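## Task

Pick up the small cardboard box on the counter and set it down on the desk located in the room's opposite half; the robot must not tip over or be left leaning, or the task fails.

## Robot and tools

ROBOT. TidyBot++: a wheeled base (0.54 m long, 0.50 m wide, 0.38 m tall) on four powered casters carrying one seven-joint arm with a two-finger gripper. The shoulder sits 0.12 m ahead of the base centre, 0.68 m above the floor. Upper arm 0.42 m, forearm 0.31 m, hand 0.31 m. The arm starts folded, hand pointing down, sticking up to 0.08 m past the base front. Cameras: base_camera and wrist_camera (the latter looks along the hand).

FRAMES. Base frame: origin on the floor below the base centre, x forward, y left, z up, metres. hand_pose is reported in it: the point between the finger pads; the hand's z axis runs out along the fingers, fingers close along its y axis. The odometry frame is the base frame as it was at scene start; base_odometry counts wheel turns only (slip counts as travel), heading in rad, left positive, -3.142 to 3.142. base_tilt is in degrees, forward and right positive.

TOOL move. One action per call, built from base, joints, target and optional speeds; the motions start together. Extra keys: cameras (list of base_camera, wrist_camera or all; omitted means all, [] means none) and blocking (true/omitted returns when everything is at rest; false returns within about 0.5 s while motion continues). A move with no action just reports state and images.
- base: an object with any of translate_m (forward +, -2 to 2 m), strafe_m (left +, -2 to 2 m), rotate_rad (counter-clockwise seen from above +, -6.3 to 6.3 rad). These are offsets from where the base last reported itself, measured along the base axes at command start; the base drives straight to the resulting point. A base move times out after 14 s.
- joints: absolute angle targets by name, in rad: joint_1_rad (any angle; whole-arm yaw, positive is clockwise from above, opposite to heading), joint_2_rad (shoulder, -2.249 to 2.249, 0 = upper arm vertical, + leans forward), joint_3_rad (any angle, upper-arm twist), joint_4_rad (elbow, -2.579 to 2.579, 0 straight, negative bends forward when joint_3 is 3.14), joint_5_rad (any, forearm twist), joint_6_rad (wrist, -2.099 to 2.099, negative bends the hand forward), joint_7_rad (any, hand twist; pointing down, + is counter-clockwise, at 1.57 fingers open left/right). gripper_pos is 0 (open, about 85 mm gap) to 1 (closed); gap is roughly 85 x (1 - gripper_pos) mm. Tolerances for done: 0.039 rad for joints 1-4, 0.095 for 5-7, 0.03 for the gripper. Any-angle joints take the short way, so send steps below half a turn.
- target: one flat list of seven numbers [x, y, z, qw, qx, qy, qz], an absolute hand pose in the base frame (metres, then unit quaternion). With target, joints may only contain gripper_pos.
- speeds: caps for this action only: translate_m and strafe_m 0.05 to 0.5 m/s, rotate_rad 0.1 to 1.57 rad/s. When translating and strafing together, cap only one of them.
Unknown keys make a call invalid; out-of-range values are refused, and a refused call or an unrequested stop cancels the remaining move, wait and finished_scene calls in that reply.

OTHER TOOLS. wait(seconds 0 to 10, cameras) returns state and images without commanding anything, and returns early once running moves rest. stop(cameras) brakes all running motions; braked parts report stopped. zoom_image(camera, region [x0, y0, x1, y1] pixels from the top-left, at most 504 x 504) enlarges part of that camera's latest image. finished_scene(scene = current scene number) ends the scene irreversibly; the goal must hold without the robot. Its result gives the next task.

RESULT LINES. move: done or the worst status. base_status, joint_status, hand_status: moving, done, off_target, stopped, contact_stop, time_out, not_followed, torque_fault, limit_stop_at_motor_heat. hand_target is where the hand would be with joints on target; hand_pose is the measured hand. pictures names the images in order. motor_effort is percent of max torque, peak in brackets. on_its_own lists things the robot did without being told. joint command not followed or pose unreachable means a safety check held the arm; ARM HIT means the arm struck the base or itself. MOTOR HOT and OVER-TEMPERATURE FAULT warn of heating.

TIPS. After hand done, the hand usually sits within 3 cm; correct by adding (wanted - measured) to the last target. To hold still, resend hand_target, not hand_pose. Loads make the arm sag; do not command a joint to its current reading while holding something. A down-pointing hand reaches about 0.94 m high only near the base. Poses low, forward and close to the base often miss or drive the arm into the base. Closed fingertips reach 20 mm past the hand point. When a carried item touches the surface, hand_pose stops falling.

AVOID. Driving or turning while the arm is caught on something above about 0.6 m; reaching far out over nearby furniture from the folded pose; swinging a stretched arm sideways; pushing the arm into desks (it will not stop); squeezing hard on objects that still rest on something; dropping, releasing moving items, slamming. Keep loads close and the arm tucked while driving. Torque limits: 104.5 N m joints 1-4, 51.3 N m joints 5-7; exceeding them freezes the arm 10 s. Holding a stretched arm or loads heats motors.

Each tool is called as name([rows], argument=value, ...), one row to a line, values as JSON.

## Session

move(joints={"joint_2_rad": -0.358, "joint_4_rad": -2.0, "joint_6_rad": -0.2})

Scene clock: 2.20 s.
move: done
base_odometry: x=+0.000 y=+0.000 heading=+0.000
base_tilt: forward=+0.2 right=-0.3
base_status: not commanded
joint_positions: joint_1_rad=-0.009 joint_2_rad=-0.337 joint_3_rad=+3.133 joint_4_rad=-2.001 joint_5_rad=+0.041 joint_6_rad=-0.270 joint_7_rad=+1.565 gripper_pos=+0.000
joint_status: all done
motor_effort: joint_1_rad=+1(1) joint_2_rad=-9(9) joint_3_rad=+1(2) joint_4_rad=+22(22) joint_5_rad=+0(1) joint_6_rad=+8(8) joint_7_rad=+0(1)
hand_pose: x=+0.5837 y=+0.0068 z=+0.9389 quat_wxyz=(+0.010, +0.823, +0.019, +0.568) (m; base frame)
hand_target: x=+0.5849 y=+0.0078 z=+0.9701 quat_wxyz=(+0.010, +0.796, +0.019, +0.605) (m; base frame)
hand_status: not commanded
pictures: base_camera, wrist_camera
Images, in order (width x height): base_camera 644x364, wrist_camera 644x476.

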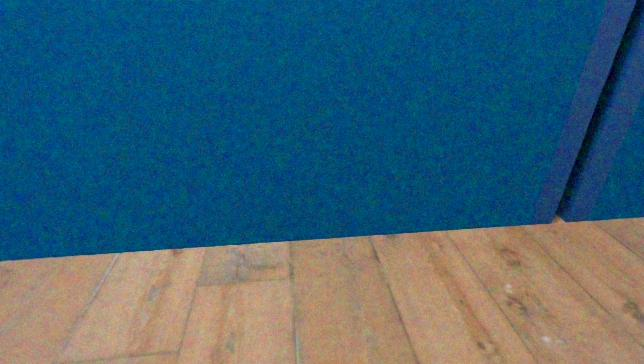

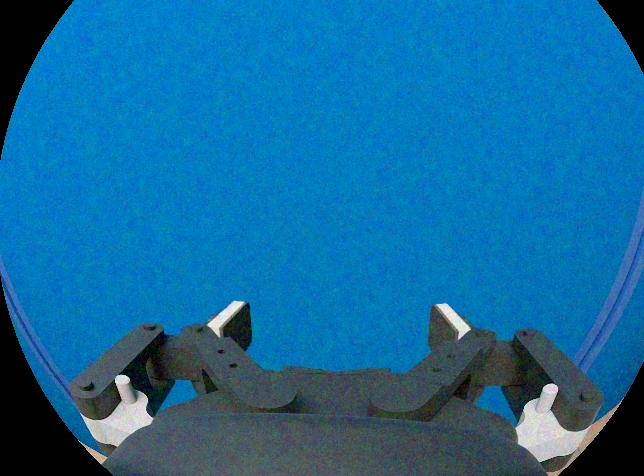

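move(joints={"joint_1_rad": -1.5}, cameras=["wrist_camera"])

move(joints={"joint_1_rad": -3.0}, cameras=["wrist_camera"])

move(joints={"joint_1_rad": 1.9}, cameras=["wrist_camera"])

Scene clock: 9.80 s.
move: done
base_odometry: x=+0.000 y=+0.000 heading=+0.000
base_tilt: forward=+0.2 right=-0.3
base_status: not commanded
joint_positions: joint_1_rad=-1.480 joint_2_rad=-0.337 joint_3_rad=+3.133 joint_4_rad=-2.001 joint_5_rad=+0.041 joint_6_rad=-0.267 joint_7_rad=+1.565 gripper_pos=+0.000
joint_status: all done
motor_effort: joint_1_rad=+0(2) joint_2_rad=-9(10) joint_3_rad=+2(3) joint_4_rad=+22(22) joint_5_rad=+0(1) joint_6_rad=+8(8) joint_7_rad=+0(1)
hand_pose: x=+0.1588 y=+0.4633 z=+0.9397 quat_wxyz=(-0.374, +0.597, +0.566, +0.429) (m; base frame)
hand_target: x=+0.1485 y=+0.4650 z=+0.9701 quat_wxyz=(-0.403, +0.572, +0.554, +0.451) (m; base frame)
hand_status: not commanded
pictures: wrist_camera
Images, in order (width x height): wrist_camera 644x476.

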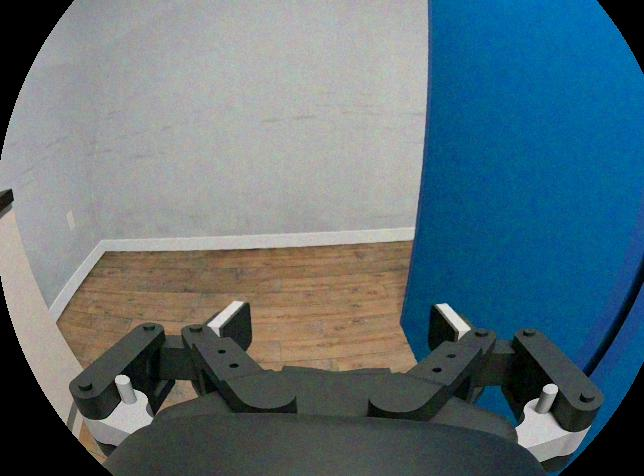

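Scene clock: 12.53 s.
move: done
base_odometry: x=+0.000 y=+0.000 heading=+0.000
base_tilt: forward=+0.2 right=-0.3
base_status: not commanded
joint_positions: joint_1_rad=-2.980 joint_2_rad=-0.337 joint_3_rad=+3.133 joint_4_rad=-2.001 joint_5_rad=+0.041 joint_6_rad=-0.267 joint_7_rad=+1.565 gripper_pos=+0.000
joint_status: all done
motor_effort: joint_1_rad=+0(2) joint_2_rad=-9(9) joint_3_rad=+2(3) joint_4_rad=+22(22) joint_5_rad=+0(1) joint_6_rad=+8(8) joint_7_rad=+0(1)
hand_pose: x=-0.3404 y=+0.0725 z=+0.9398 quat_wxyz=(-0.566, +0.051, +0.821, +0.059) (m; base frame)
hand_target: x=-0.3428 y=+0.0624 z=+0.9701 quat_wxyz=(-0.603, +0.041, +0.795, +0.055) (m; base frame)
hand_status: not commanded
pictures: wrist_camera
Images, in order (width x height): wrist_camera 644x476.

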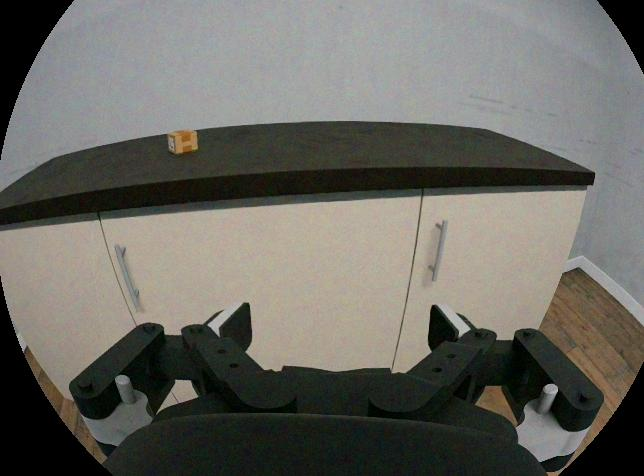

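Scene clock: 15.17 s.
move: done
base_odometry: x=+0.000 y=+0.000 heading=+0.000
base_tilt: forward=+0.2 right=-0.3
base_status: not commanded
joint_positions: joint_1_rad=-4.363 joint_2_rad=-0.337 joint_3_rad=+3.133 joint_4_rad=-2.001 joint_5_rad=+0.041 joint_6_rad=-0.267 joint_7_rad=+1.565 gripper_pos=+0.000
joint_status: all done
motor_effort: joint_1_rad=+0(2) joint_2_rad=-9(9) joint_3_rad=+1(3) joint_4_rad=+22(22) joint_5_rad=+0(1) joint_6_rad=+8(8) joint_7_rad=+0(1)
hand_pose: x=-0.0379 y=-0.4378 z=+0.9399 quat_wxyz=(-0.474, -0.484, +0.665, -0.316) (m; base frame)
hand_target: x=-0.0284 y=-0.4420 z=+0.9701 quat_wxyz=(-0.499, -0.476, +0.638, -0.342) (m; base frame)
hand_status: not commanded
pictures: wrist_camera
Images, in order (width x height): wrist_camera 644x476.

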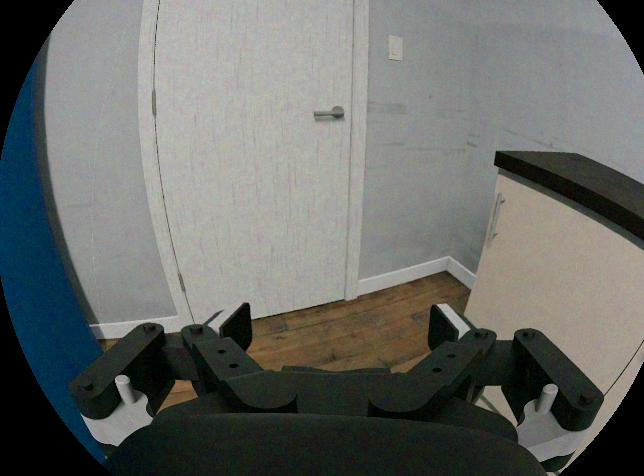

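move(base={"rotate_rad": -3.03}, joints={"joint_1_rad": 0.0})

Scene clock: 33.17 s.
move: done
base_odometry: x=+0.000 y=+0.000 heading=-3.029
base_tilt: forward=+0.2 right=-0.3
base_status: done
joint_positions: joint_1_rad=-6.263 joint_2_rad=-0.339 joint_3_rad=+3.133 joint_4_rad=-2.001 joint_5_rad=+0.041 joint_6_rad=-0.266 joint_7_rad=+1.565 gripper_pos=+0.000
joint_status: all done
motor_effort: joint_1_rad=+1(2) joint_2_rad=-9(10) joint_3_rad=+2(3) joint_4_rad=+22(22) joint_5_rad=+0(1) joint_6_rad=+8(8) joint_7_rad=+0(1)
hand_pose: x=+0.5836 y=-0.0068 z=+0.9408 quat_wxyz=(-0.019, -0.822, -0.007, -0.570) (m; base frame)
hand_target: x=+0.5849 y=+0.0034 z=+0.9701 quat_wxyz=(-0.013, -0.796, -0.016, -0.605) (m; base frame)
hand_status: not commanded
pictures: base_camera, wrist_camera
Images, in order (width x height): base_camera 644x364, wrist_camera 644x476.

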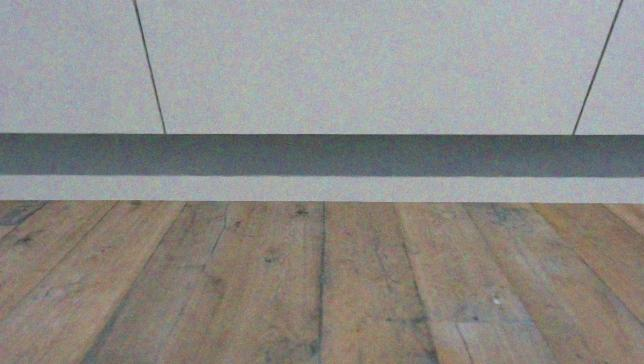

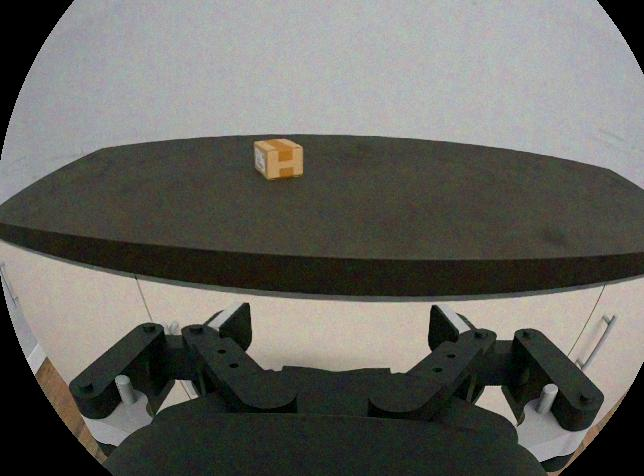

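zoom_image(camera="wrist_camera", region=[210, 100, 350, 220])

Scaled by 3.600.

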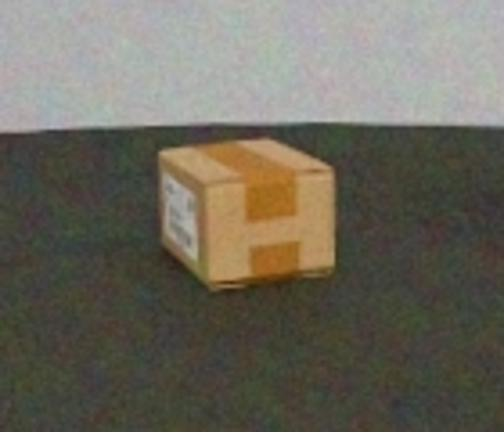

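move(base={"strafe_m": -0.085}, target=[0.515, 0.144, 1.03, -0.045, 0.951, 0.168, 0.255], cameras=["wrist_camera"])

move(base={"translate_m": 0.25})

Scene clock: 52.57 s.
move: done
base_odometry: x=-0.010 y=+0.085 heading=-3.030
base_tilt: forward=+0.2 right=-0.2
base_status: done
joint_positions: joint_1_rad=-6.487 joint_2_rad=+0.030 joint_3_rad=+3.024 joint_4_rad=-0.844 joint_5_rad=+0.041 joint_6_rad=-1.646 joint_7_rad=+1.565 gripper_pos=+0.000
joint_status: not commanded
motor_effort: joint_1_rad=+0(2) joint_2_rad=-16(16) joint_3_rad=+1(3) joint_4_rad=+16(23) joint_5_rad=+0(1) joint_6_rad=+5(8) joint_7_rad=+0(1)
hand_pose: x=+0.5340 y=+0.1249 z=+1.0514 quat_wxyz=(+0.033, -0.941, -0.142, -0.305) (m; base frame)
hand_target: x=+0.5150 y=+0.1440 z=+1.0300 quat_wxyz=(+0.045, -0.951, -0.168, -0.255) (m; base frame)
hand_status: done (0.034 m and 6.7 deg from the pose sent, 0.188 m and 44.0 deg at the start)
pictures: wrist_camera
Images, in order (width x height): wrist_camera 644x476.

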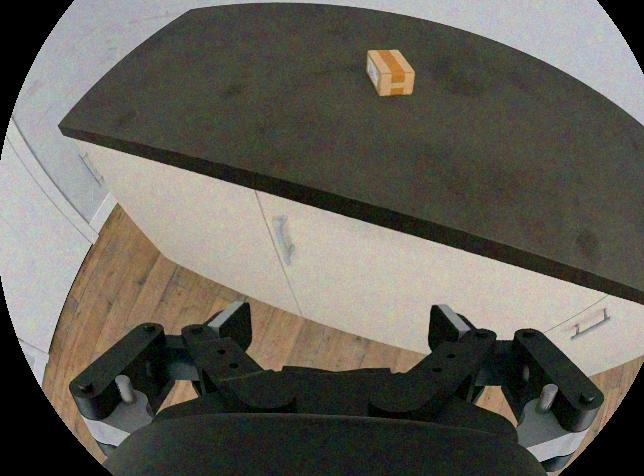

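Scene clock: 54.33 s.
move: done
base_odometry: x=-0.258 y=+0.057 heading=-3.030
base_tilt: forward=+0.2 right=-0.3
base_status: done
joint_positions: joint_1_rad=-6.489 joint_2_rad=+0.052 joint_3_rad=+3.021 joint_4_rad=-0.842 joint_5_rad=+0.041 joint_6_rad=-1.651 joint_7_rad=+1.565 gripper_pos=+0.000
joint_status: not commanded
motor_effort: joint_1_rad=+0(1) joint_2_rad=-17(20) joint_3_rad=+1(2) joint_4_rad=+16(17) joint_5_rad=+0(1) joint_6_rad=+5(6) joint_7_rad=+0(1)
hand_pose: x=+0.5403 y=+0.1282 z=+1.0416 quat_wxyz=(+0.033, -0.945, -0.144, -0.293) (m; base frame)
hand_target: x=+0.5150 y=+0.1440 z=+1.0300 quat_wxyz=(+0.045, -0.951, -0.168, -0.255) (m; base frame)
hand_status: not commanded
pictures: base_camera, wrist_camera
Images, in order (width x height): base_camera 644x364, wrist_camera 644x476.

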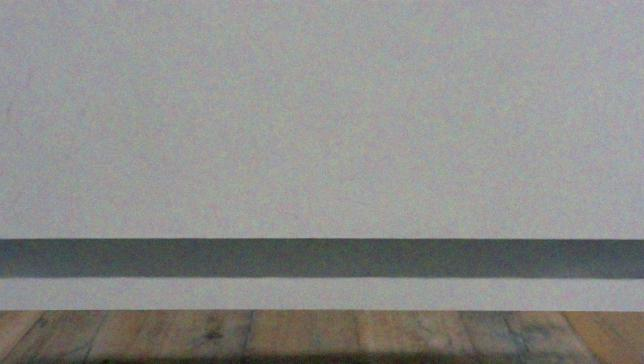

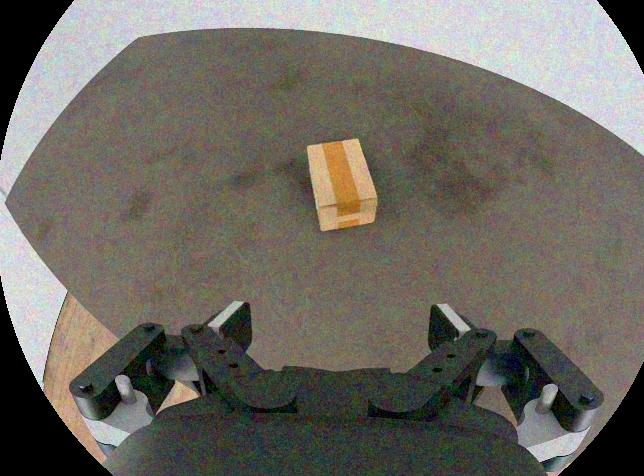

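move(base={"translate_m": 0.1}, speeds={"translate_m": 0.2}, target=[0.575, 0.17, 1.0, -0.056, 0.943, 0.209, 0.2527])

Scene clock: 72.50 s.
move: done
base_odometry: x=-0.358 y=+0.046 heading=-3.030
base_tilt: forward=+0.2 right=-0.3
base_status: done
joint_positions: joint_1_rad=-6.498 joint_2_rad=+0.175 joint_3_rad=+3.021 joint_4_rad=-0.823 joint_5_rad=+0.033 joint_6_rad=-1.651 joint_7_rad=+1.597 gripper_pos=+0.000
joint_status: not commanded
motor_effort: joint_1_rad=+0(1) joint_2_rad=-22(28) joint_3_rad=+1(2) joint_4_rad=+17(18) joint_5_rad=+0(1) joint_6_rad=+4(5) joint_7_rad=+0(1)
hand_pose: x=+0.5802 y=+0.1435 z=+0.9933 quat_wxyz=(+0.032, -0.955, -0.166, -0.243) (m; base frame)
hand_target: x=+0.5750 y=+0.1700 z=+1.0000 quat_wxyz=(+0.056, -0.943, -0.209, -0.253) (m; base frame)
hand_status: done (0.028 m and 5.9 deg from the pose sent, 0.068 m and 9.1 deg at the start)
pictures: base_camera, wrist_camera
Images, in order (width x height): base_camera 644x364, wrist_camera 644x476.

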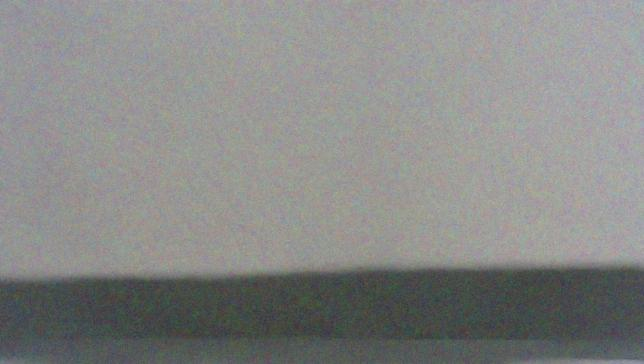

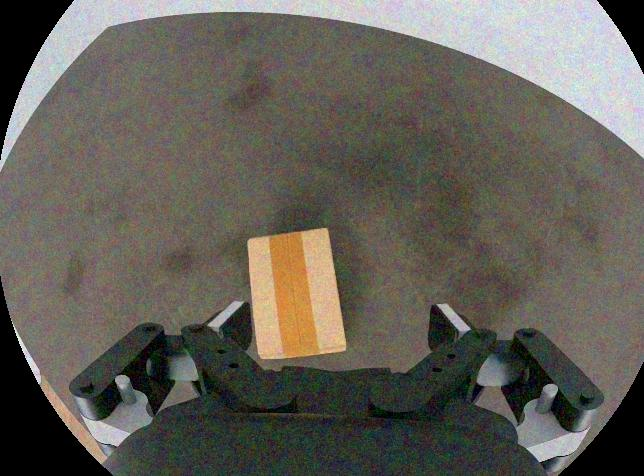

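move(target=[0.583, 0.195, 0.99, -0.0768, 0.9203, 0.2934, 0.2466], cameras=["wrist_camera"])

Scene clock: 90.17 s.
move: done
base_odometry: x=-0.358 y=+0.046 heading=-3.030
base_tilt: forward=+0.2 right=-0.3
base_status: not commanded
joint_positions: joint_1_rad=-6.493 joint_2_rad=+0.195 joint_3_rad=+3.001 joint_4_rad=-0.807 joint_5_rad=-0.043 joint_6_rad=-1.651 joint_7_rad=+1.759 gripper_pos=+0.000
joint_status: not commanded
motor_effort: joint_1_rad=+0(2) joint_2_rad=-23(24) joint_3_rad=+0(2) joint_4_rad=+16(17) joint_5_rad=-1(1) joint_6_rad=+4(4) joint_7_rad=+0(0)
hand_pose: x=+0.5777 y=+0.1732 z=+0.9906 quat_wxyz=(+0.053, -0.934, -0.260, -0.239) (m; base frame)
hand_target: x=+0.5830 y=+0.1950 z=+0.9900 quat_wxyz=(+0.077, -0.920, -0.293, -0.247) (m; base frame)
hand_status: done (0.022 m and 5.0 deg from the pose sent, 0.052 m and 16.0 deg at the start)
pictures: wrist_camera
Images, in order (width x height): wrist_camera 644x476.

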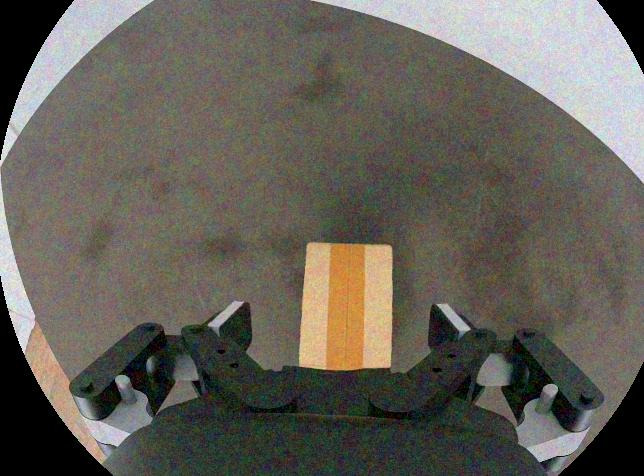

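move(target=[0.594, 0.194, 0.965, -0.0724, 0.9273, 0.2703, 0.2485], cameras=["wrist_camera"])

Scene clock: 103.00 s.
move: done
base_odometry: x=-0.358 y=+0.046 heading=-3.030
base_tilt: forward=+0.2 right=-0.3
base_status: not commanded
joint_positions: joint_1_rad=-6.493 joint_2_rad=+0.195 joint_3_rad=+3.001 joint_4_rad=-0.905 joint_5_rad=-0.043 joint_6_rad=-1.589 joint_7_rad=+1.759 gripper_pos=+0.000
joint_status: not commanded
motor_effort: joint_1_rad=-1(1) joint_2_rad=-23(24) joint_3_rad=+0(1) joint_4_rad=+17(18) joint_5_rad=-1(1) joint_6_rad=+4(4) joint_7_rad=+0(1)
hand_pose: x=+0.5824 y=+0.1759 z=+0.9588 quat_wxyz=(+0.052, -0.938, -0.260, -0.222) (m; base frame)
hand_target: x=+0.5940 y=+0.1940 z=+0.9650 quat_wxyz=(+0.072, -0.927, -0.270, -0.249) (m; base frame)
hand_status: done (0.022 m and 4.3 deg from the pose sent, 0.037 m and 2.9 deg at the start)
pictures: wrist_camera
Images, in order (width x height): wrist_camera 644x476.

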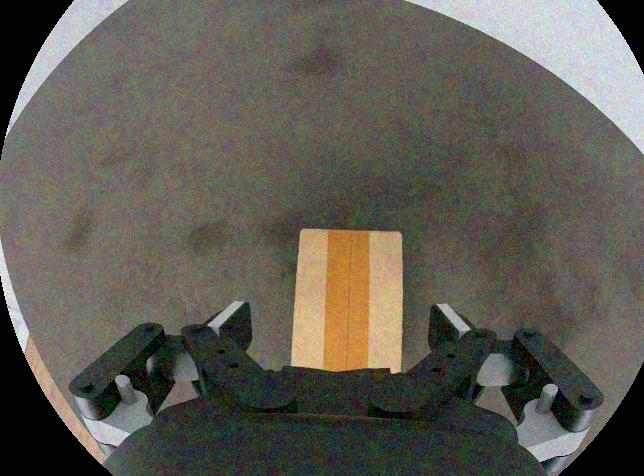

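move(target=[0.597, 0.190, 0.935, -0.0708, 0.9295, 0.2625, 0.2491], cameras=["wrist_camera"])

Scene clock: 108.97 s.
move: done
base_odometry: x=-0.358 y=+0.046 heading=-3.030
base_tilt: forward=+0.2 right=-0.3
base_status: not commanded
joint_positions: joint_1_rad=-6.493 joint_2_rad=+0.185 joint_3_rad=+3.001 joint_4_rad=-1.044 joint_5_rad=-0.043 joint_6_rad=-1.480 joint_7_rad=+1.759 gripper_pos=+0.000
joint_status: not commanded
motor_effort: joint_1_rad=+0(1) joint_2_rad=-23(25) joint_3_rad=+0(1) joint_4_rad=+18(19) joint_5_rad=-1(1) joint_6_rad=+3(4) joint_7_rad=+0(1)
hand_pose: x=+0.5877 y=+0.1793 z=+0.9201 quat_wxyz=(+0.051, -0.941, -0.259, -0.212) (m; base frame)
hand_target: x=+0.5970 y=+0.1900 z=+0.9350 quat_wxyz=(+0.071, -0.930, -0.262, -0.249) (m; base frame)
hand_status: done (0.021 m and 5.0 deg from the pose sent, 0.031 m and 4.0 deg at the start)
pictures: wrist_camera
Images, in order (width x height): wrist_camera 644x476.

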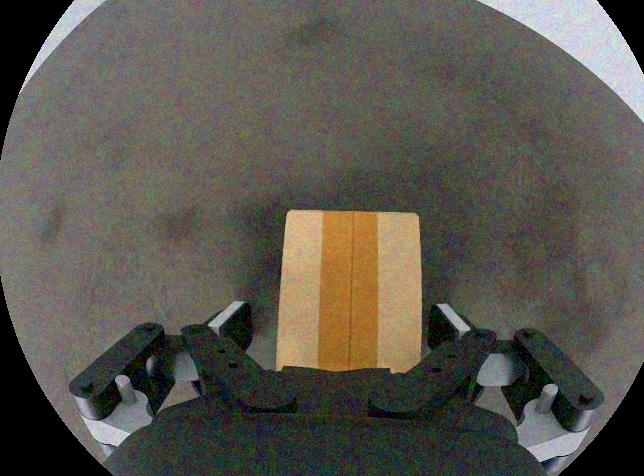

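move(target=[0.600, 0.182, 0.947, -0.0708, 0.9295, 0.2625, 0.2491], cameras=["wrist_camera"])

Scene clock: 114.57 s.
move: done
base_odometry: x=-0.358 y=+0.046 heading=-3.030
base_tilt: forward=+0.2 right=-0.3
base_status: not commanded
joint_positions: joint_1_rad=-6.479 joint_2_rad=+0.184 joint_3_rad=+3.001 joint_4_rad=-1.001 joint_5_rad=-0.043 joint_6_rad=-1.478 joint_7_rad=+1.759 gripper_pos=+0.000
joint_status: not commanded
motor_effort: joint_1_rad=+0(1) joint_2_rad=-24(25) joint_3_rad=+1(1) joint_4_rad=+18(19) joint_5_rad=-1(1) joint_6_rad=+4(4) joint_7_rad=+0(1)
hand_pose: x=+0.5976 y=+0.1747 z=+0.9390 quat_wxyz=(+0.051, -0.938, -0.251, -0.234) (m; base frame)
hand_target: x=+0.6000 y=+0.1820 z=+0.9470 quat_wxyz=(+0.071, -0.930, -0.263, -0.249) (m; base frame)
hand_status: done (0.011 m and 3.3 deg from the pose sent, 0.030 m and 5.0 deg at the start)
pictures: wrist_camera
Images, in order (width x height): wrist_camera 644x476.

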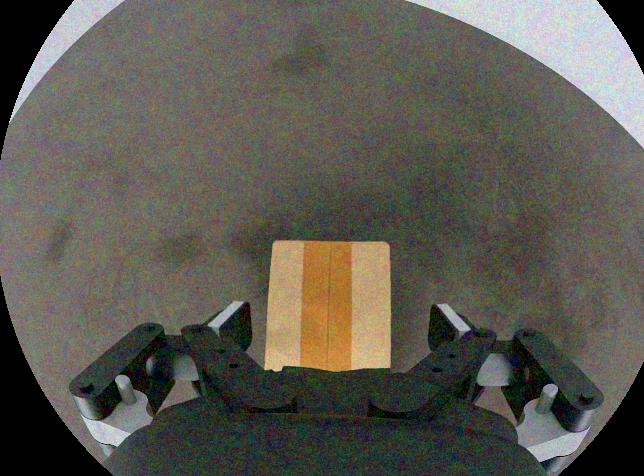

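move(target=[0.597, 0.187, 0.939, -0.0708, 0.9295, 0.2625, 0.2491], cameras=["wrist_camera"])

Scene clock: 117.77 s.
move: done
base_odometry: x=-0.358 y=+0.046 heading=-3.030
base_tilt: forward=+0.2 right=-0.3
base_status: not commanded
joint_positions: joint_1_rad=-6.479 joint_2_rad=+0.181 joint_3_rad=+3.001 joint_4_rad=-1.034 joint_5_rad=-0.043 joint_6_rad=-1.473 joint_7_rad=+1.759 gripper_pos=+0.000
joint_status: not commanded
motor_effort: joint_1_rad=+0(1) joint_2_rad=-23(25) joint_3_rad=+0(1) joint_4_rad=+18(19) joint_5_rad=-1(1) joint_6_rad=+4(4) joint_7_rad=+0(0)
hand_pose: x=+0.5928 y=+0.1736 z=+0.9269 quat_wxyz=(+0.050, -0.941, -0.251, -0.222) (m; base frame)
hand_target: x=+0.5970 y=+0.1870 z=+0.9390 quat_wxyz=(+0.071, -0.930, -0.263, -0.249) (m; base frame)
hand_status: done (0.019 m and 4.3 deg from the pose sent, 0.012 m and 3.3 deg at the start)
pictures: wrist_camera
Images, in order (width x height): wrist_camera 644x476.

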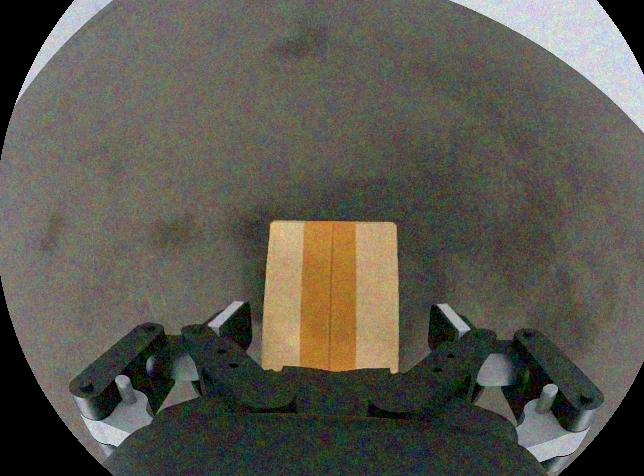

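move(joints={"gripper_pos": 0.4}, cameras=["wrist_camera"])

Scene clock: 121.87 s.
move: done
base_odometry: x=-0.358 y=+0.046 heading=-3.030
base_tilt: forward=+0.2 right=-0.3
base_status: not commanded
joint_positions: joint_1_rad=-6.479 joint_2_rad=+0.181 joint_3_rad=+3.001 joint_4_rad=-1.034 joint_5_rad=-0.043 joint_6_rad=-1.473 joint_7_rad=+1.759 gripper_pos=+0.400
joint_status: all done
motor_effort: joint_1_rad=+1(1) joint_2_rad=-23(23) joint_3_rad=+1(1) joint_4_rad=+17(18) joint_5_rad=-1(1) joint_6_rad=+4(4) joint_7_rad=+0(1)
hand_pose: x=+0.5928 y=+0.1736 z=+0.9269 quat_wxyz=(+0.050, -0.941, -0.251, -0.222) (m; base frame)
hand_target: x=+0.5970 y=+0.1870 z=+0.9390 quat_wxyz=(+0.071, -0.930, -0.263, -0.249) (m; base frame)
hand_status: not commanded
pictures: wrist_camera
Images, in order (width x height): wrist_camera 644x476.

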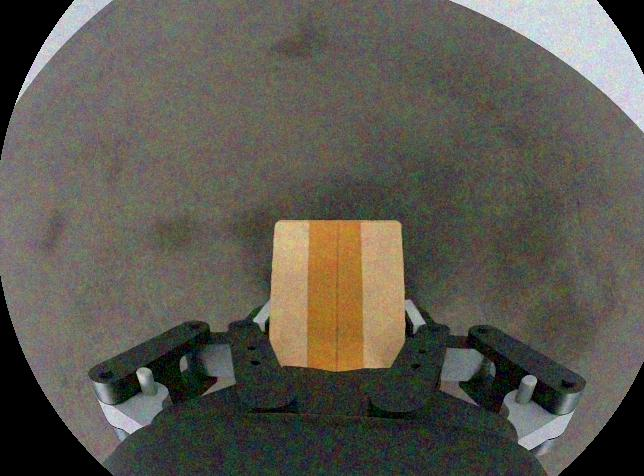

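move(joints={"gripper_pos": 0.58}, cameras=["wrist_camera"])

Scene clock: 124.77 s.
move: off_target
base_odometry: x=-0.358 y=+0.046 heading=-3.030
base_tilt: forward=+0.2 right=-0.3
base_status: not commanded
joint_positions: joint_1_rad=-6.479 joint_2_rad=+0.179 joint_3_rad=+3.001 joint_4_rad=-1.035 joint_5_rad=-0.043 joint_6_rad=-1.473 joint_7_rad=+1.759 gripper_pos=+0.444
joint_status: gripper_pos off_target (ended at +0.444, target +0.580)
motor_effort: joint_1_rad=+0(1) joint_2_rad=-23(24) joint_3_rad=+1(1) joint_4_rad=+18(19) joint_5_rad=-1(1) joint_6_rad=+4(4) joint_7_rad=+0(1)
hand_pose: x=+0.5923 y=+0.1735 z=+0.9276 quat_wxyz=(+0.050, -0.941, -0.251, -0.223) (m; base frame)
hand_target: x=+0.5970 y=+0.1870 z=+0.9390 quat_wxyz=(+0.071, -0.930, -0.263, -0.249) (m; base frame)
hand_status: not commanded
pictures: wrist_camera
Images, in order (width x height): wrist_camera 644x476.

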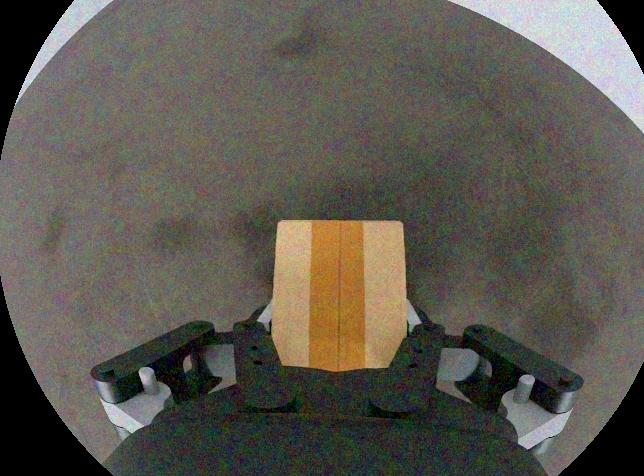

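move(target=[0.590, 0.180, 1.0, -0.0708, 0.9295, 0.2625, 0.2491], cameras=["wrist_camera"])

Scene clock: 128.37 s.
move: done
base_odometry: x=-0.358 y=+0.046 heading=-3.030
base_tilt: forward=+0.2 right=-0.3
base_status: not commanded
joint_positions: joint_1_rad=-6.479 joint_2_rad=+0.207 joint_3_rad=+3.001 joint_4_rad=-0.753 joint_5_rad=-0.043 joint_6_rad=-1.584 joint_7_rad=+1.759 gripper_pos=+0.444
joint_status: not commanded
motor_effort: joint_1_rad=+1(1) joint_2_rad=-24(25) joint_3_rad=+1(1) joint_4_rad=+17(20) joint_5_rad=-1(1) joint_6_rad=+5(6) joint_7_rad=+0(1)
hand_pose: x=+0.6058 y=+0.1739 z=+1.0183 quat_wxyz=(+0.055, -0.922, -0.248, -0.292) (m; base frame)
hand_target: x=+0.5900 y=+0.1800 z=+1.0000 quat_wxyz=(+0.071, -0.930, -0.263, -0.249) (m; base frame)
hand_status: done (0.025 m and 5.5 deg from the pose sent, 0.073 m and 4.2 deg at the start)
pictures: wrist_camera
Images, in order (width x height): wrist_camera 644x476.

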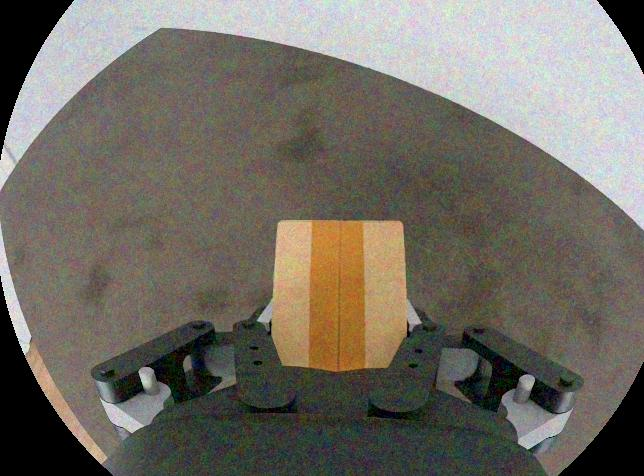

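move(base={"translate_m": -0.35}, cameras=[])

move(base={"strafe_m": -1.42, "rotate_rad": 3.13}, joints={"joint_1_rad": 0.0, "joint_2_rad": -0.8, "joint_3_rad": 3.14, "joint_4_rad": -2.3, "joint_5_rad": 0.0, "joint_6_rad": -0.4, "joint_7_rad": 1.57})

Scene clock: 147.07 s.
move: done
base_odometry: x=-0.010 y=+0.085 heading=-3.030
base_tilt: forward=+0.2 right=-0.3
base_status: done
joint_positions: joint_1_rad=-6.480 joint_2_rad=+0.223 joint_3_rad=+3.004 joint_4_rad=-0.750 joint_5_rad=-0.043 joint_6_rad=-1.590 joint_7_rad=+1.759 gripper_pos=+0.444
joint_status: not commanded
motor_effort: joint_1_rad=-1(2) joint_2_rad=-24(28) joint_3_rad=+0(2) joint_4_rad=+18(18) joint_5_rad=-1(2) joint_6_rad=+5(6) joint_7_rad=+0(1)
hand_pose: x=+0.6098 y=+0.1740 z=+1.0102 quat_wxyz=(+0.056, -0.925, -0.248, -0.283) (m; base frame)
hand_target: x=+0.5900 y=+0.1800 z=+1.0000 quat_wxyz=(+0.071, -0.930, -0.263, -0.249) (m; base frame)
hand_status: not commanded
pictures: none
No camera images: "cameras" was empty.

Scene clock: 152.03 s.
move: done
base_odometry: x=-0.168 y=+1.496 heading=+0.100
base_tilt: forward=+0.1 right=-0.3
base_status: done
joint_positions: joint_1_rad=-6.302 joint_2_rad=-0.776 joint_3_rad=+3.130 joint_4_rad=-2.287 joint_5_rad=-0.044 joint_6_rad=-0.471 joint_7_rad=+1.632 gripper_pos=+0.444
joint_status: all done
motor_effort: joint_1_rad=+0(3) joint_2_rad=+4(27) joint_3_rad=+2(4) joint_4_rad=+23(23) joint_5_rad=+0(2) joint_6_rad=+8(9) joint_7_rad=+0(1)
hand_pose: x=+0.4230 y=+0.0175 z=+0.8763 quat_wxyz=(+0.006, -0.836, -0.029, -0.548) (m; base frame)
hand_target: x=+0.4253 y=+0.0019 z=+0.8965 quat_wxyz=(+0.000, -0.813, +0.000, -0.582) (m; base frame)
hand_status: not commanded
pictures: base_camera, wrist_camera
Images, in order (width x height): base_camera 644x364, wrist_camera 644x476.

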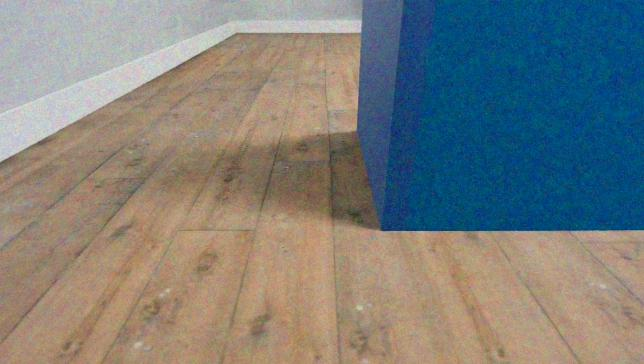

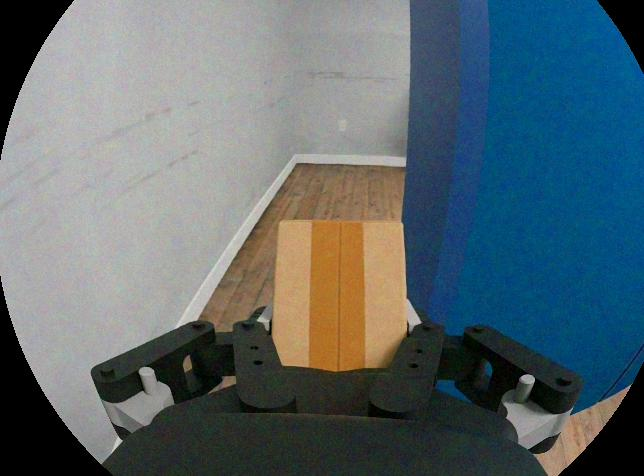

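move(base={"translate_m": 0.33, "strafe_m": 0.29}, cameras=["base_camera"])

Scene clock: 157.60 s.
move: done
base_odometry: x=+0.132 y=+1.818 heading=+0.100
base_tilt: forward=+0.2 right=-0.3
base_status: done
joint_positions: joint_1_rad=-6.302 joint_2_rad=-0.784 joint_3_rad=+3.131 joint_4_rad=-2.287 joint_5_rad=-0.044 joint_6_rad=-0.468 joint_7_rad=+1.632 gripper_pos=+0.444
joint_status: not commanded
motor_effort: joint_1_rad=+1(1) joint_2_rad=+4(6) joint_3_rad=+2(4) joint_4_rad=+23(23) joint_5_rad=+0(1) joint_6_rad=+8(9) joint_7_rad=+0(1)
hand_pose: x=+0.4216 y=+0.0169 z=+0.8794 quat_wxyz=(+0.006, -0.833, -0.028, -0.552) (m; base frame)
hand_target: x=+0.4253 y=+0.0019 z=+0.8965 quat_wxyz=(+0.000, -0.813, +0.000, -0.582) (m; base frame)
hand_status: not commanded
pictures: base_camera
Images, in order (width x height): base_camera 644x364.

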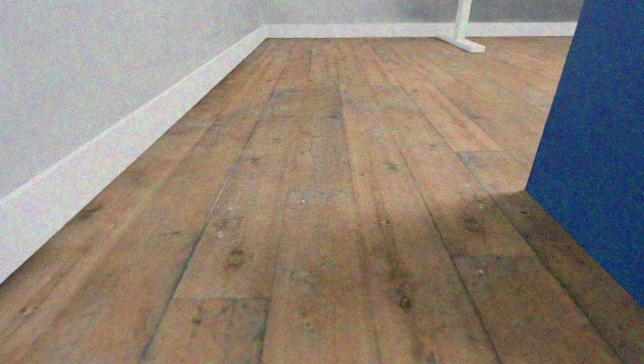

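move(base={"translate_m": 1.43}, cameras=["base_camera", "wrist_camera"])

Scene clock: 166.87 s.
move: done
base_odometry: x=+1.555 y=+1.961 heading=+0.100
base_tilt: forward=+0.2 right=-0.3
base_status: done
joint_positions: joint_1_rad=-6.302 joint_2_rad=-0.787 joint_3_rad=+3.131 joint_4_rad=-2.288 joint_5_rad=-0.044 joint_6_rad=-0.468 joint_7_rad=+1.632 gripper_pos=+0.444
joint_status: not commanded
motor_effort: joint_1_rad=+0(1) joint_2_rad=+4(6) joint_3_rad=+2(3) joint_4_rad=+23(23) joint_5_rad=-1(1) joint_6_rad=+8(9) joint_7_rad=+0(1)
hand_pose: x=+0.4212 y=+0.0169 z=+0.8802 quat_wxyz=(+0.006, -0.832, -0.028, -0.554) (m; base frame)
hand_target: x=+0.4253 y=+0.0019 z=+0.8965 quat_wxyz=(+0.000, -0.813, +0.000, -0.582) (m; base frame)
hand_status: not commanded
pictures: base_camera, wrist_camera
Images, in order (width x height): base_camera 644x364, wrist_camera 644x476.

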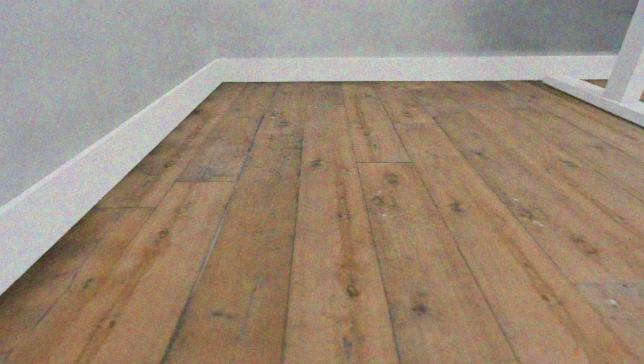

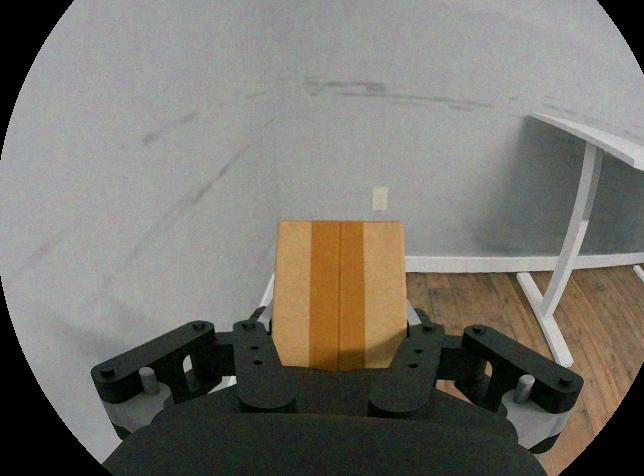

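move(base={"strafe_m": -1.35}, target=[0.5, 0.0, 1.03, 0.0, 0.9659, 0.0, 0.2588])

Scene clock: 174.10 s.
move: done
base_odometry: x=+1.690 y=+0.618 heading=+0.101
base_tilt: forward=+0.2 right=-0.2
base_status: done
joint_positions: joint_1_rad=-6.302 joint_2_rad=-0.065 joint_3_rad=+3.158 joint_4_rad=-0.948 joint_5_rad=-0.044 joint_6_rad=-1.650 joint_7_rad=+1.632 gripper_pos=+0.444
joint_status: not commanded
motor_effort: joint_1_rad=+1(2) joint_2_rad=-13(14) joint_3_rad=+2(4) joint_4_rad=+16(24) joint_5_rad=+0(2) joint_6_rad=+5(9) joint_7_rad=+0(1)
hand_pose: x=+0.5123 y=+0.0153 z=+1.0464 quat_wxyz=(+0.012, -0.953, -0.038, -0.300) (m; base frame)
hand_target: x=+0.5000 y=+0.0000 z=+1.0300 quat_wxyz=(+0.000, -0.966, +0.000, -0.259) (m; base frame)
hand_status: done (0.026 m and 6.8 deg from the pose sent, 0.170 m and 37.4 deg at the start)
pictures: base_camera, wrist_camera
Images, in order (width x height): base_camera 644x364, wrist_camera 644x476.

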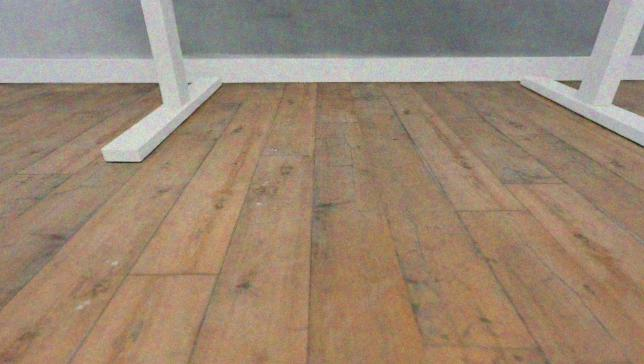

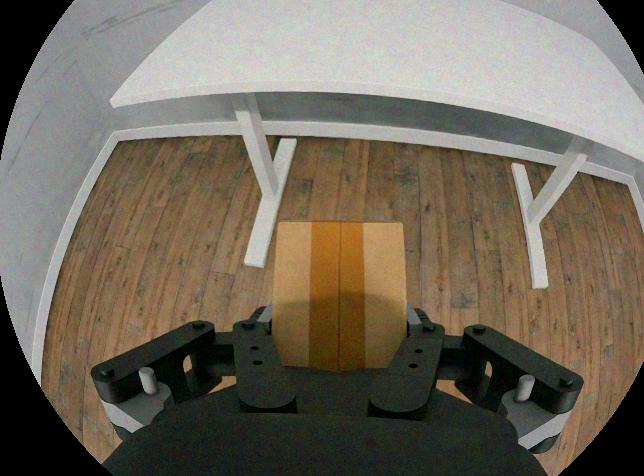

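move(base={"translate_m": 0.6}, speeds={"translate_m": 0.35}, cameras=["wrist_camera"])

move(target=[0.5, 0.0, 0.955, 0.0, 0.9659, 0.0, 0.2588], cameras=["wrist_camera"])

Scene clock: 180.40 s.
move: done
base_odometry: x=+2.287 y=+0.678 heading=+0.100
base_tilt: forward=+0.2 right=-0.3
base_status: done
joint_positions: joint_1_rad=-6.302 joint_2_rad=-0.050 joint_3_rad=+3.158 joint_4_rad=-0.945 joint_5_rad=-0.044 joint_6_rad=-1.654 joint_7_rad=+1.632 gripper_pos=+0.444
joint_status: not commanded
motor_effort: joint_1_rad=+0(1) joint_2_rad=-13(17) joint_3_rad=+1(2) joint_4_rad=+16(17) joint_5_rad=+0(1) joint_6_rad=+5(6) joint_7_rad=+0(1)
hand_pose: x=+0.5169 y=+0.0154 z=+1.0407 quat_wxyz=(+0.012, -0.955, -0.038, -0.292) (m; base frame)
hand_target: x=+0.5000 y=+0.0000 z=+1.0300 quat_wxyz=(+0.000, -0.966, +0.000, -0.259) (m; base frame)
hand_status: not commanded
pictures: wrist_camera
Images, in order (width x height): wrist_camera 644x476.

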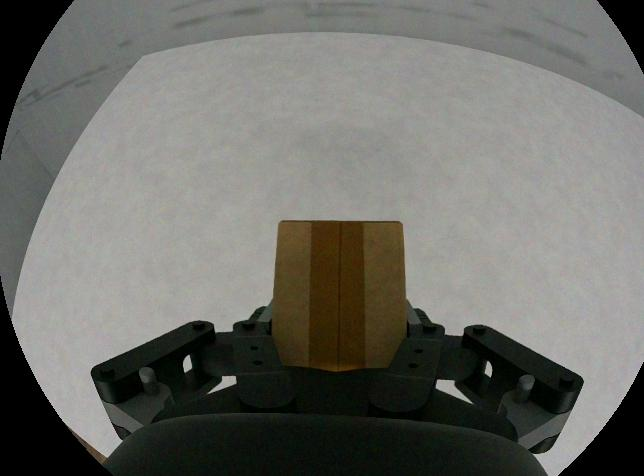

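Scene clock: 181.90 s.
move: done
base_odometry: x=+2.287 y=+0.678 heading=+0.100
base_tilt: forward=+0.2 right=-0.3
base_status: not commanded
joint_positions: joint_1_rad=-6.302 joint_2_rad=-0.123 joint_3_rad=+3.158 joint_4_rad=-1.292 joint_5_rad=-0.044 joint_6_rad=-1.535 joint_7_rad=+1.632 gripper_pos=+0.444
joint_status: not commanded
motor_effort: joint_1_rad=+0(1) joint_2_rad=-13(14) joint_3_rad=+1(2) joint_4_rad=+18(19) joint_5_rad=+0(1) joint_6_rad=+4(5) joint_7_rad=+0(1)
hand_pose: x=+0.4886 y=+0.0152 z=+0.9407 quat_wxyz=(+0.016, -0.975, -0.035, -0.218) (m; base frame)
hand_target: x=+0.5000 y=+0.0000 z=+0.9550 quat_wxyz=(+0.000, -0.966, +0.000, -0.259) (m; base frame)
hand_status: done (0.024 m and 6.5 deg from the pose sent, 0.089 m and 6.1 deg at the start)
pictures: wrist_camera
Images, in order (width x height): wrist_camera 644x476.

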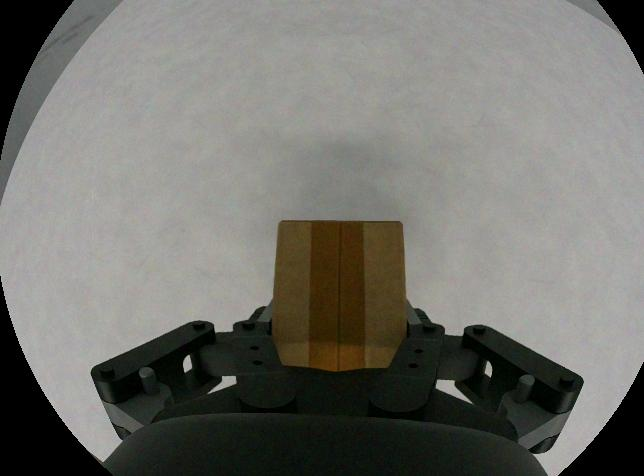

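move(target=[0.5, 0.0, 0.938, 0.0, 0.9659, 0.0, 0.2588], cameras=[])

move(target=[0.5, 0.0, 0.928, 0.0, 0.9659, 0.0, 0.2588], cameras=["wrist_camera"])

Scene clock: 185.57 s.
move: done
base_odometry: x=+2.287 y=+0.678 heading=+0.100
base_tilt: forward=+0.2 right=-0.3
base_status: not commanded
joint_positions: joint_1_rad=-6.302 joint_2_rad=-0.140 joint_3_rad=+3.158 joint_4_rad=-1.365 joint_5_rad=-0.044 joint_6_rad=-1.481 joint_7_rad=+1.632 gripper_pos=+0.444
joint_status: not commanded
motor_effort: joint_1_rad=+0(1) joint_2_rad=-12(13) joint_3_rad=+1(2) joint_4_rad=+18(19) joint_5_rad=-1(1) joint_6_rad=+4(4) joint_7_rad=+0(1)
hand_pose: x=+0.4873 y=+0.0151 z=+0.9230 quat_wxyz=(+0.016, -0.976, -0.033, -0.216) (m; base frame)
hand_target: x=+0.5000 y=+0.0000 z=+0.9380 quat_wxyz=(+0.000, -0.966, +0.000, -0.259) (m; base frame)
hand_status: done (0.025 m and 6.6 deg from the pose sent, 0.019 m and 6.5 deg at the start)
pictures: none
No camera images: "cameras" was empty.

Scene clock: 186.23 s.
move: done
base_odometry: x=+2.287 y=+0.678 heading=+0.100
base_tilt: forward=+0.2 right=-0.3
base_status: not commanded
joint_positions: joint_1_rad=-6.302 joint_2_rad=-0.158 joint_3_rad=+3.158 joint_4_rad=-1.395 joint_5_rad=-0.044 joint_6_rad=-1.442 joint_7_rad=+1.632 gripper_pos=+0.444
joint_status: not commanded
motor_effort: joint_1_rad=+0(1) joint_2_rad=-11(13) joint_3_rad=+1(2) joint_4_rad=+17(18) joint_5_rad=-1(1) joint_6_rad=+4(4) joint_7_rad=+0(0)
hand_pose: x=+0.4886 y=+0.0150 z=+0.9221 quat_wxyz=(+0.016, -0.973, -0.033, -0.230) (m; base frame)
hand_target: x=+0.5000 y=+0.0000 z=+0.9280 quat_wxyz=(+0.000, -0.966, +0.000, -0.259) (m; base frame)
hand_status: done (0.020 m and 5.4 deg from the pose sent, 0.020 m and 6.6 deg at the start)
pictures: wrist_camera
Images, in order (width x height): wrist_camera 644x476.

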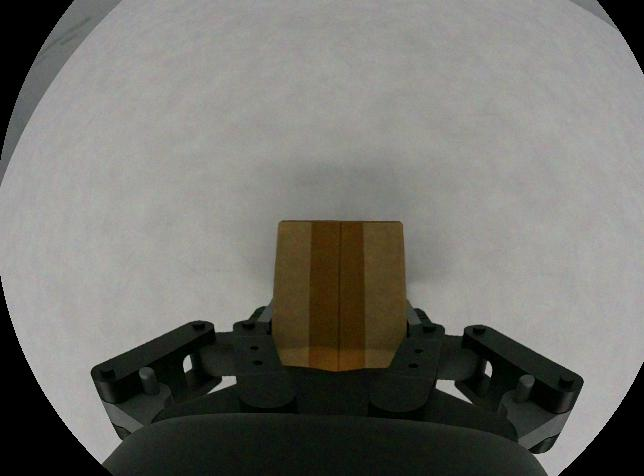

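move(target=[0.5, 0.0, 0.918, 0.0, 0.9659, 0.0, 0.2588], cameras=[])

move(joints={"gripper_pos": 0.36}, cameras=["wrist_camera"])

Scene clock: 189.67 s.
move: done
base_odometry: x=+2.287 y=+0.678 heading=+0.100
base_tilt: forward=+0.2 right=-0.3
base_status: not commanded
joint_positions: joint_1_rad=-6.302 joint_2_rad=-0.179 joint_3_rad=+3.158 joint_4_rad=-1.423 joint_5_rad=-0.043 joint_6_rad=-1.408 joint_7_rad=+1.632 gripper_pos=+0.444
joint_status: not commanded
motor_effort: joint_1_rad=+1(2) joint_2_rad=-8(11) joint_3_rad=+2(3) joint_4_rad=+15(17) joint_5_rad=+0(1) joint_6_rad=+3(4) joint_7_rad=+0(1)
hand_pose: x=+0.4882 y=+0.0148 z=+0.9225 quat_wxyz=(+0.016, -0.969, -0.032, -0.243) (m; base frame)
hand_target: x=+0.5000 y=+0.0000 z=+0.9180 quat_wxyz=(+0.000, -0.966, +0.000, -0.259) (m; base frame)
hand_status: done (0.019 m and 4.5 deg from the pose sent, 0.019 m and 5.4 deg at the start)
pictures: none
No camera images: "cameras" was empty.

Scene clock: 190.33 s.
move: done
base_odometry: x=+2.287 y=+0.678 heading=+0.100
base_tilt: forward=+0.2 right=-0.3
base_status: not commanded
joint_positions: joint_1_rad=-6.302 joint_2_rad=-0.179 joint_3_rad=+3.158 joint_4_rad=-1.429 joint_5_rad=-0.043 joint_6_rad=-1.405 joint_7_rad=+1.632 gripper_pos=+0.360
joint_status: all done
motor_effort: joint_1_rad=+0(2) joint_2_rad=-9(11) joint_3_rad=+1(2) joint_4_rad=+16(18) joint_5_rad=-1(1) joint_6_rad=+3(4) joint_7_rad=+0(0)
hand_pose: x=+0.4881 y=+0.0148 z=+0.9205 quat_wxyz=(+0.016, -0.970, -0.032, -0.242) (m; base frame)
hand_target: x=+0.5000 y=+0.0000 z=+0.9180 quat_wxyz=(+0.000, -0.966, +0.000, -0.259) (m; base frame)
hand_status: not commanded
pictures: wrist_camera
Images, in order (width x height): wrist_camera 644x476.

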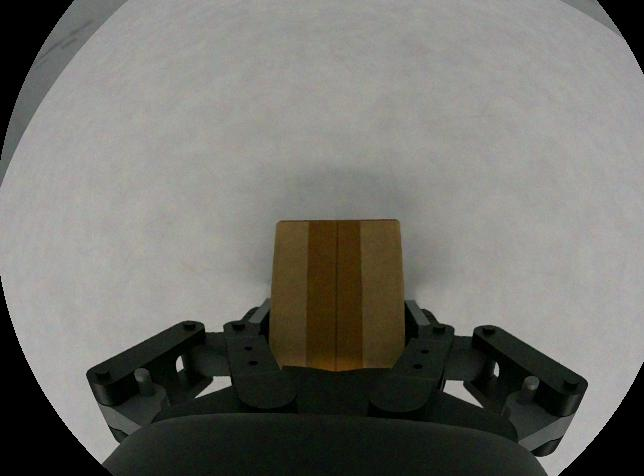

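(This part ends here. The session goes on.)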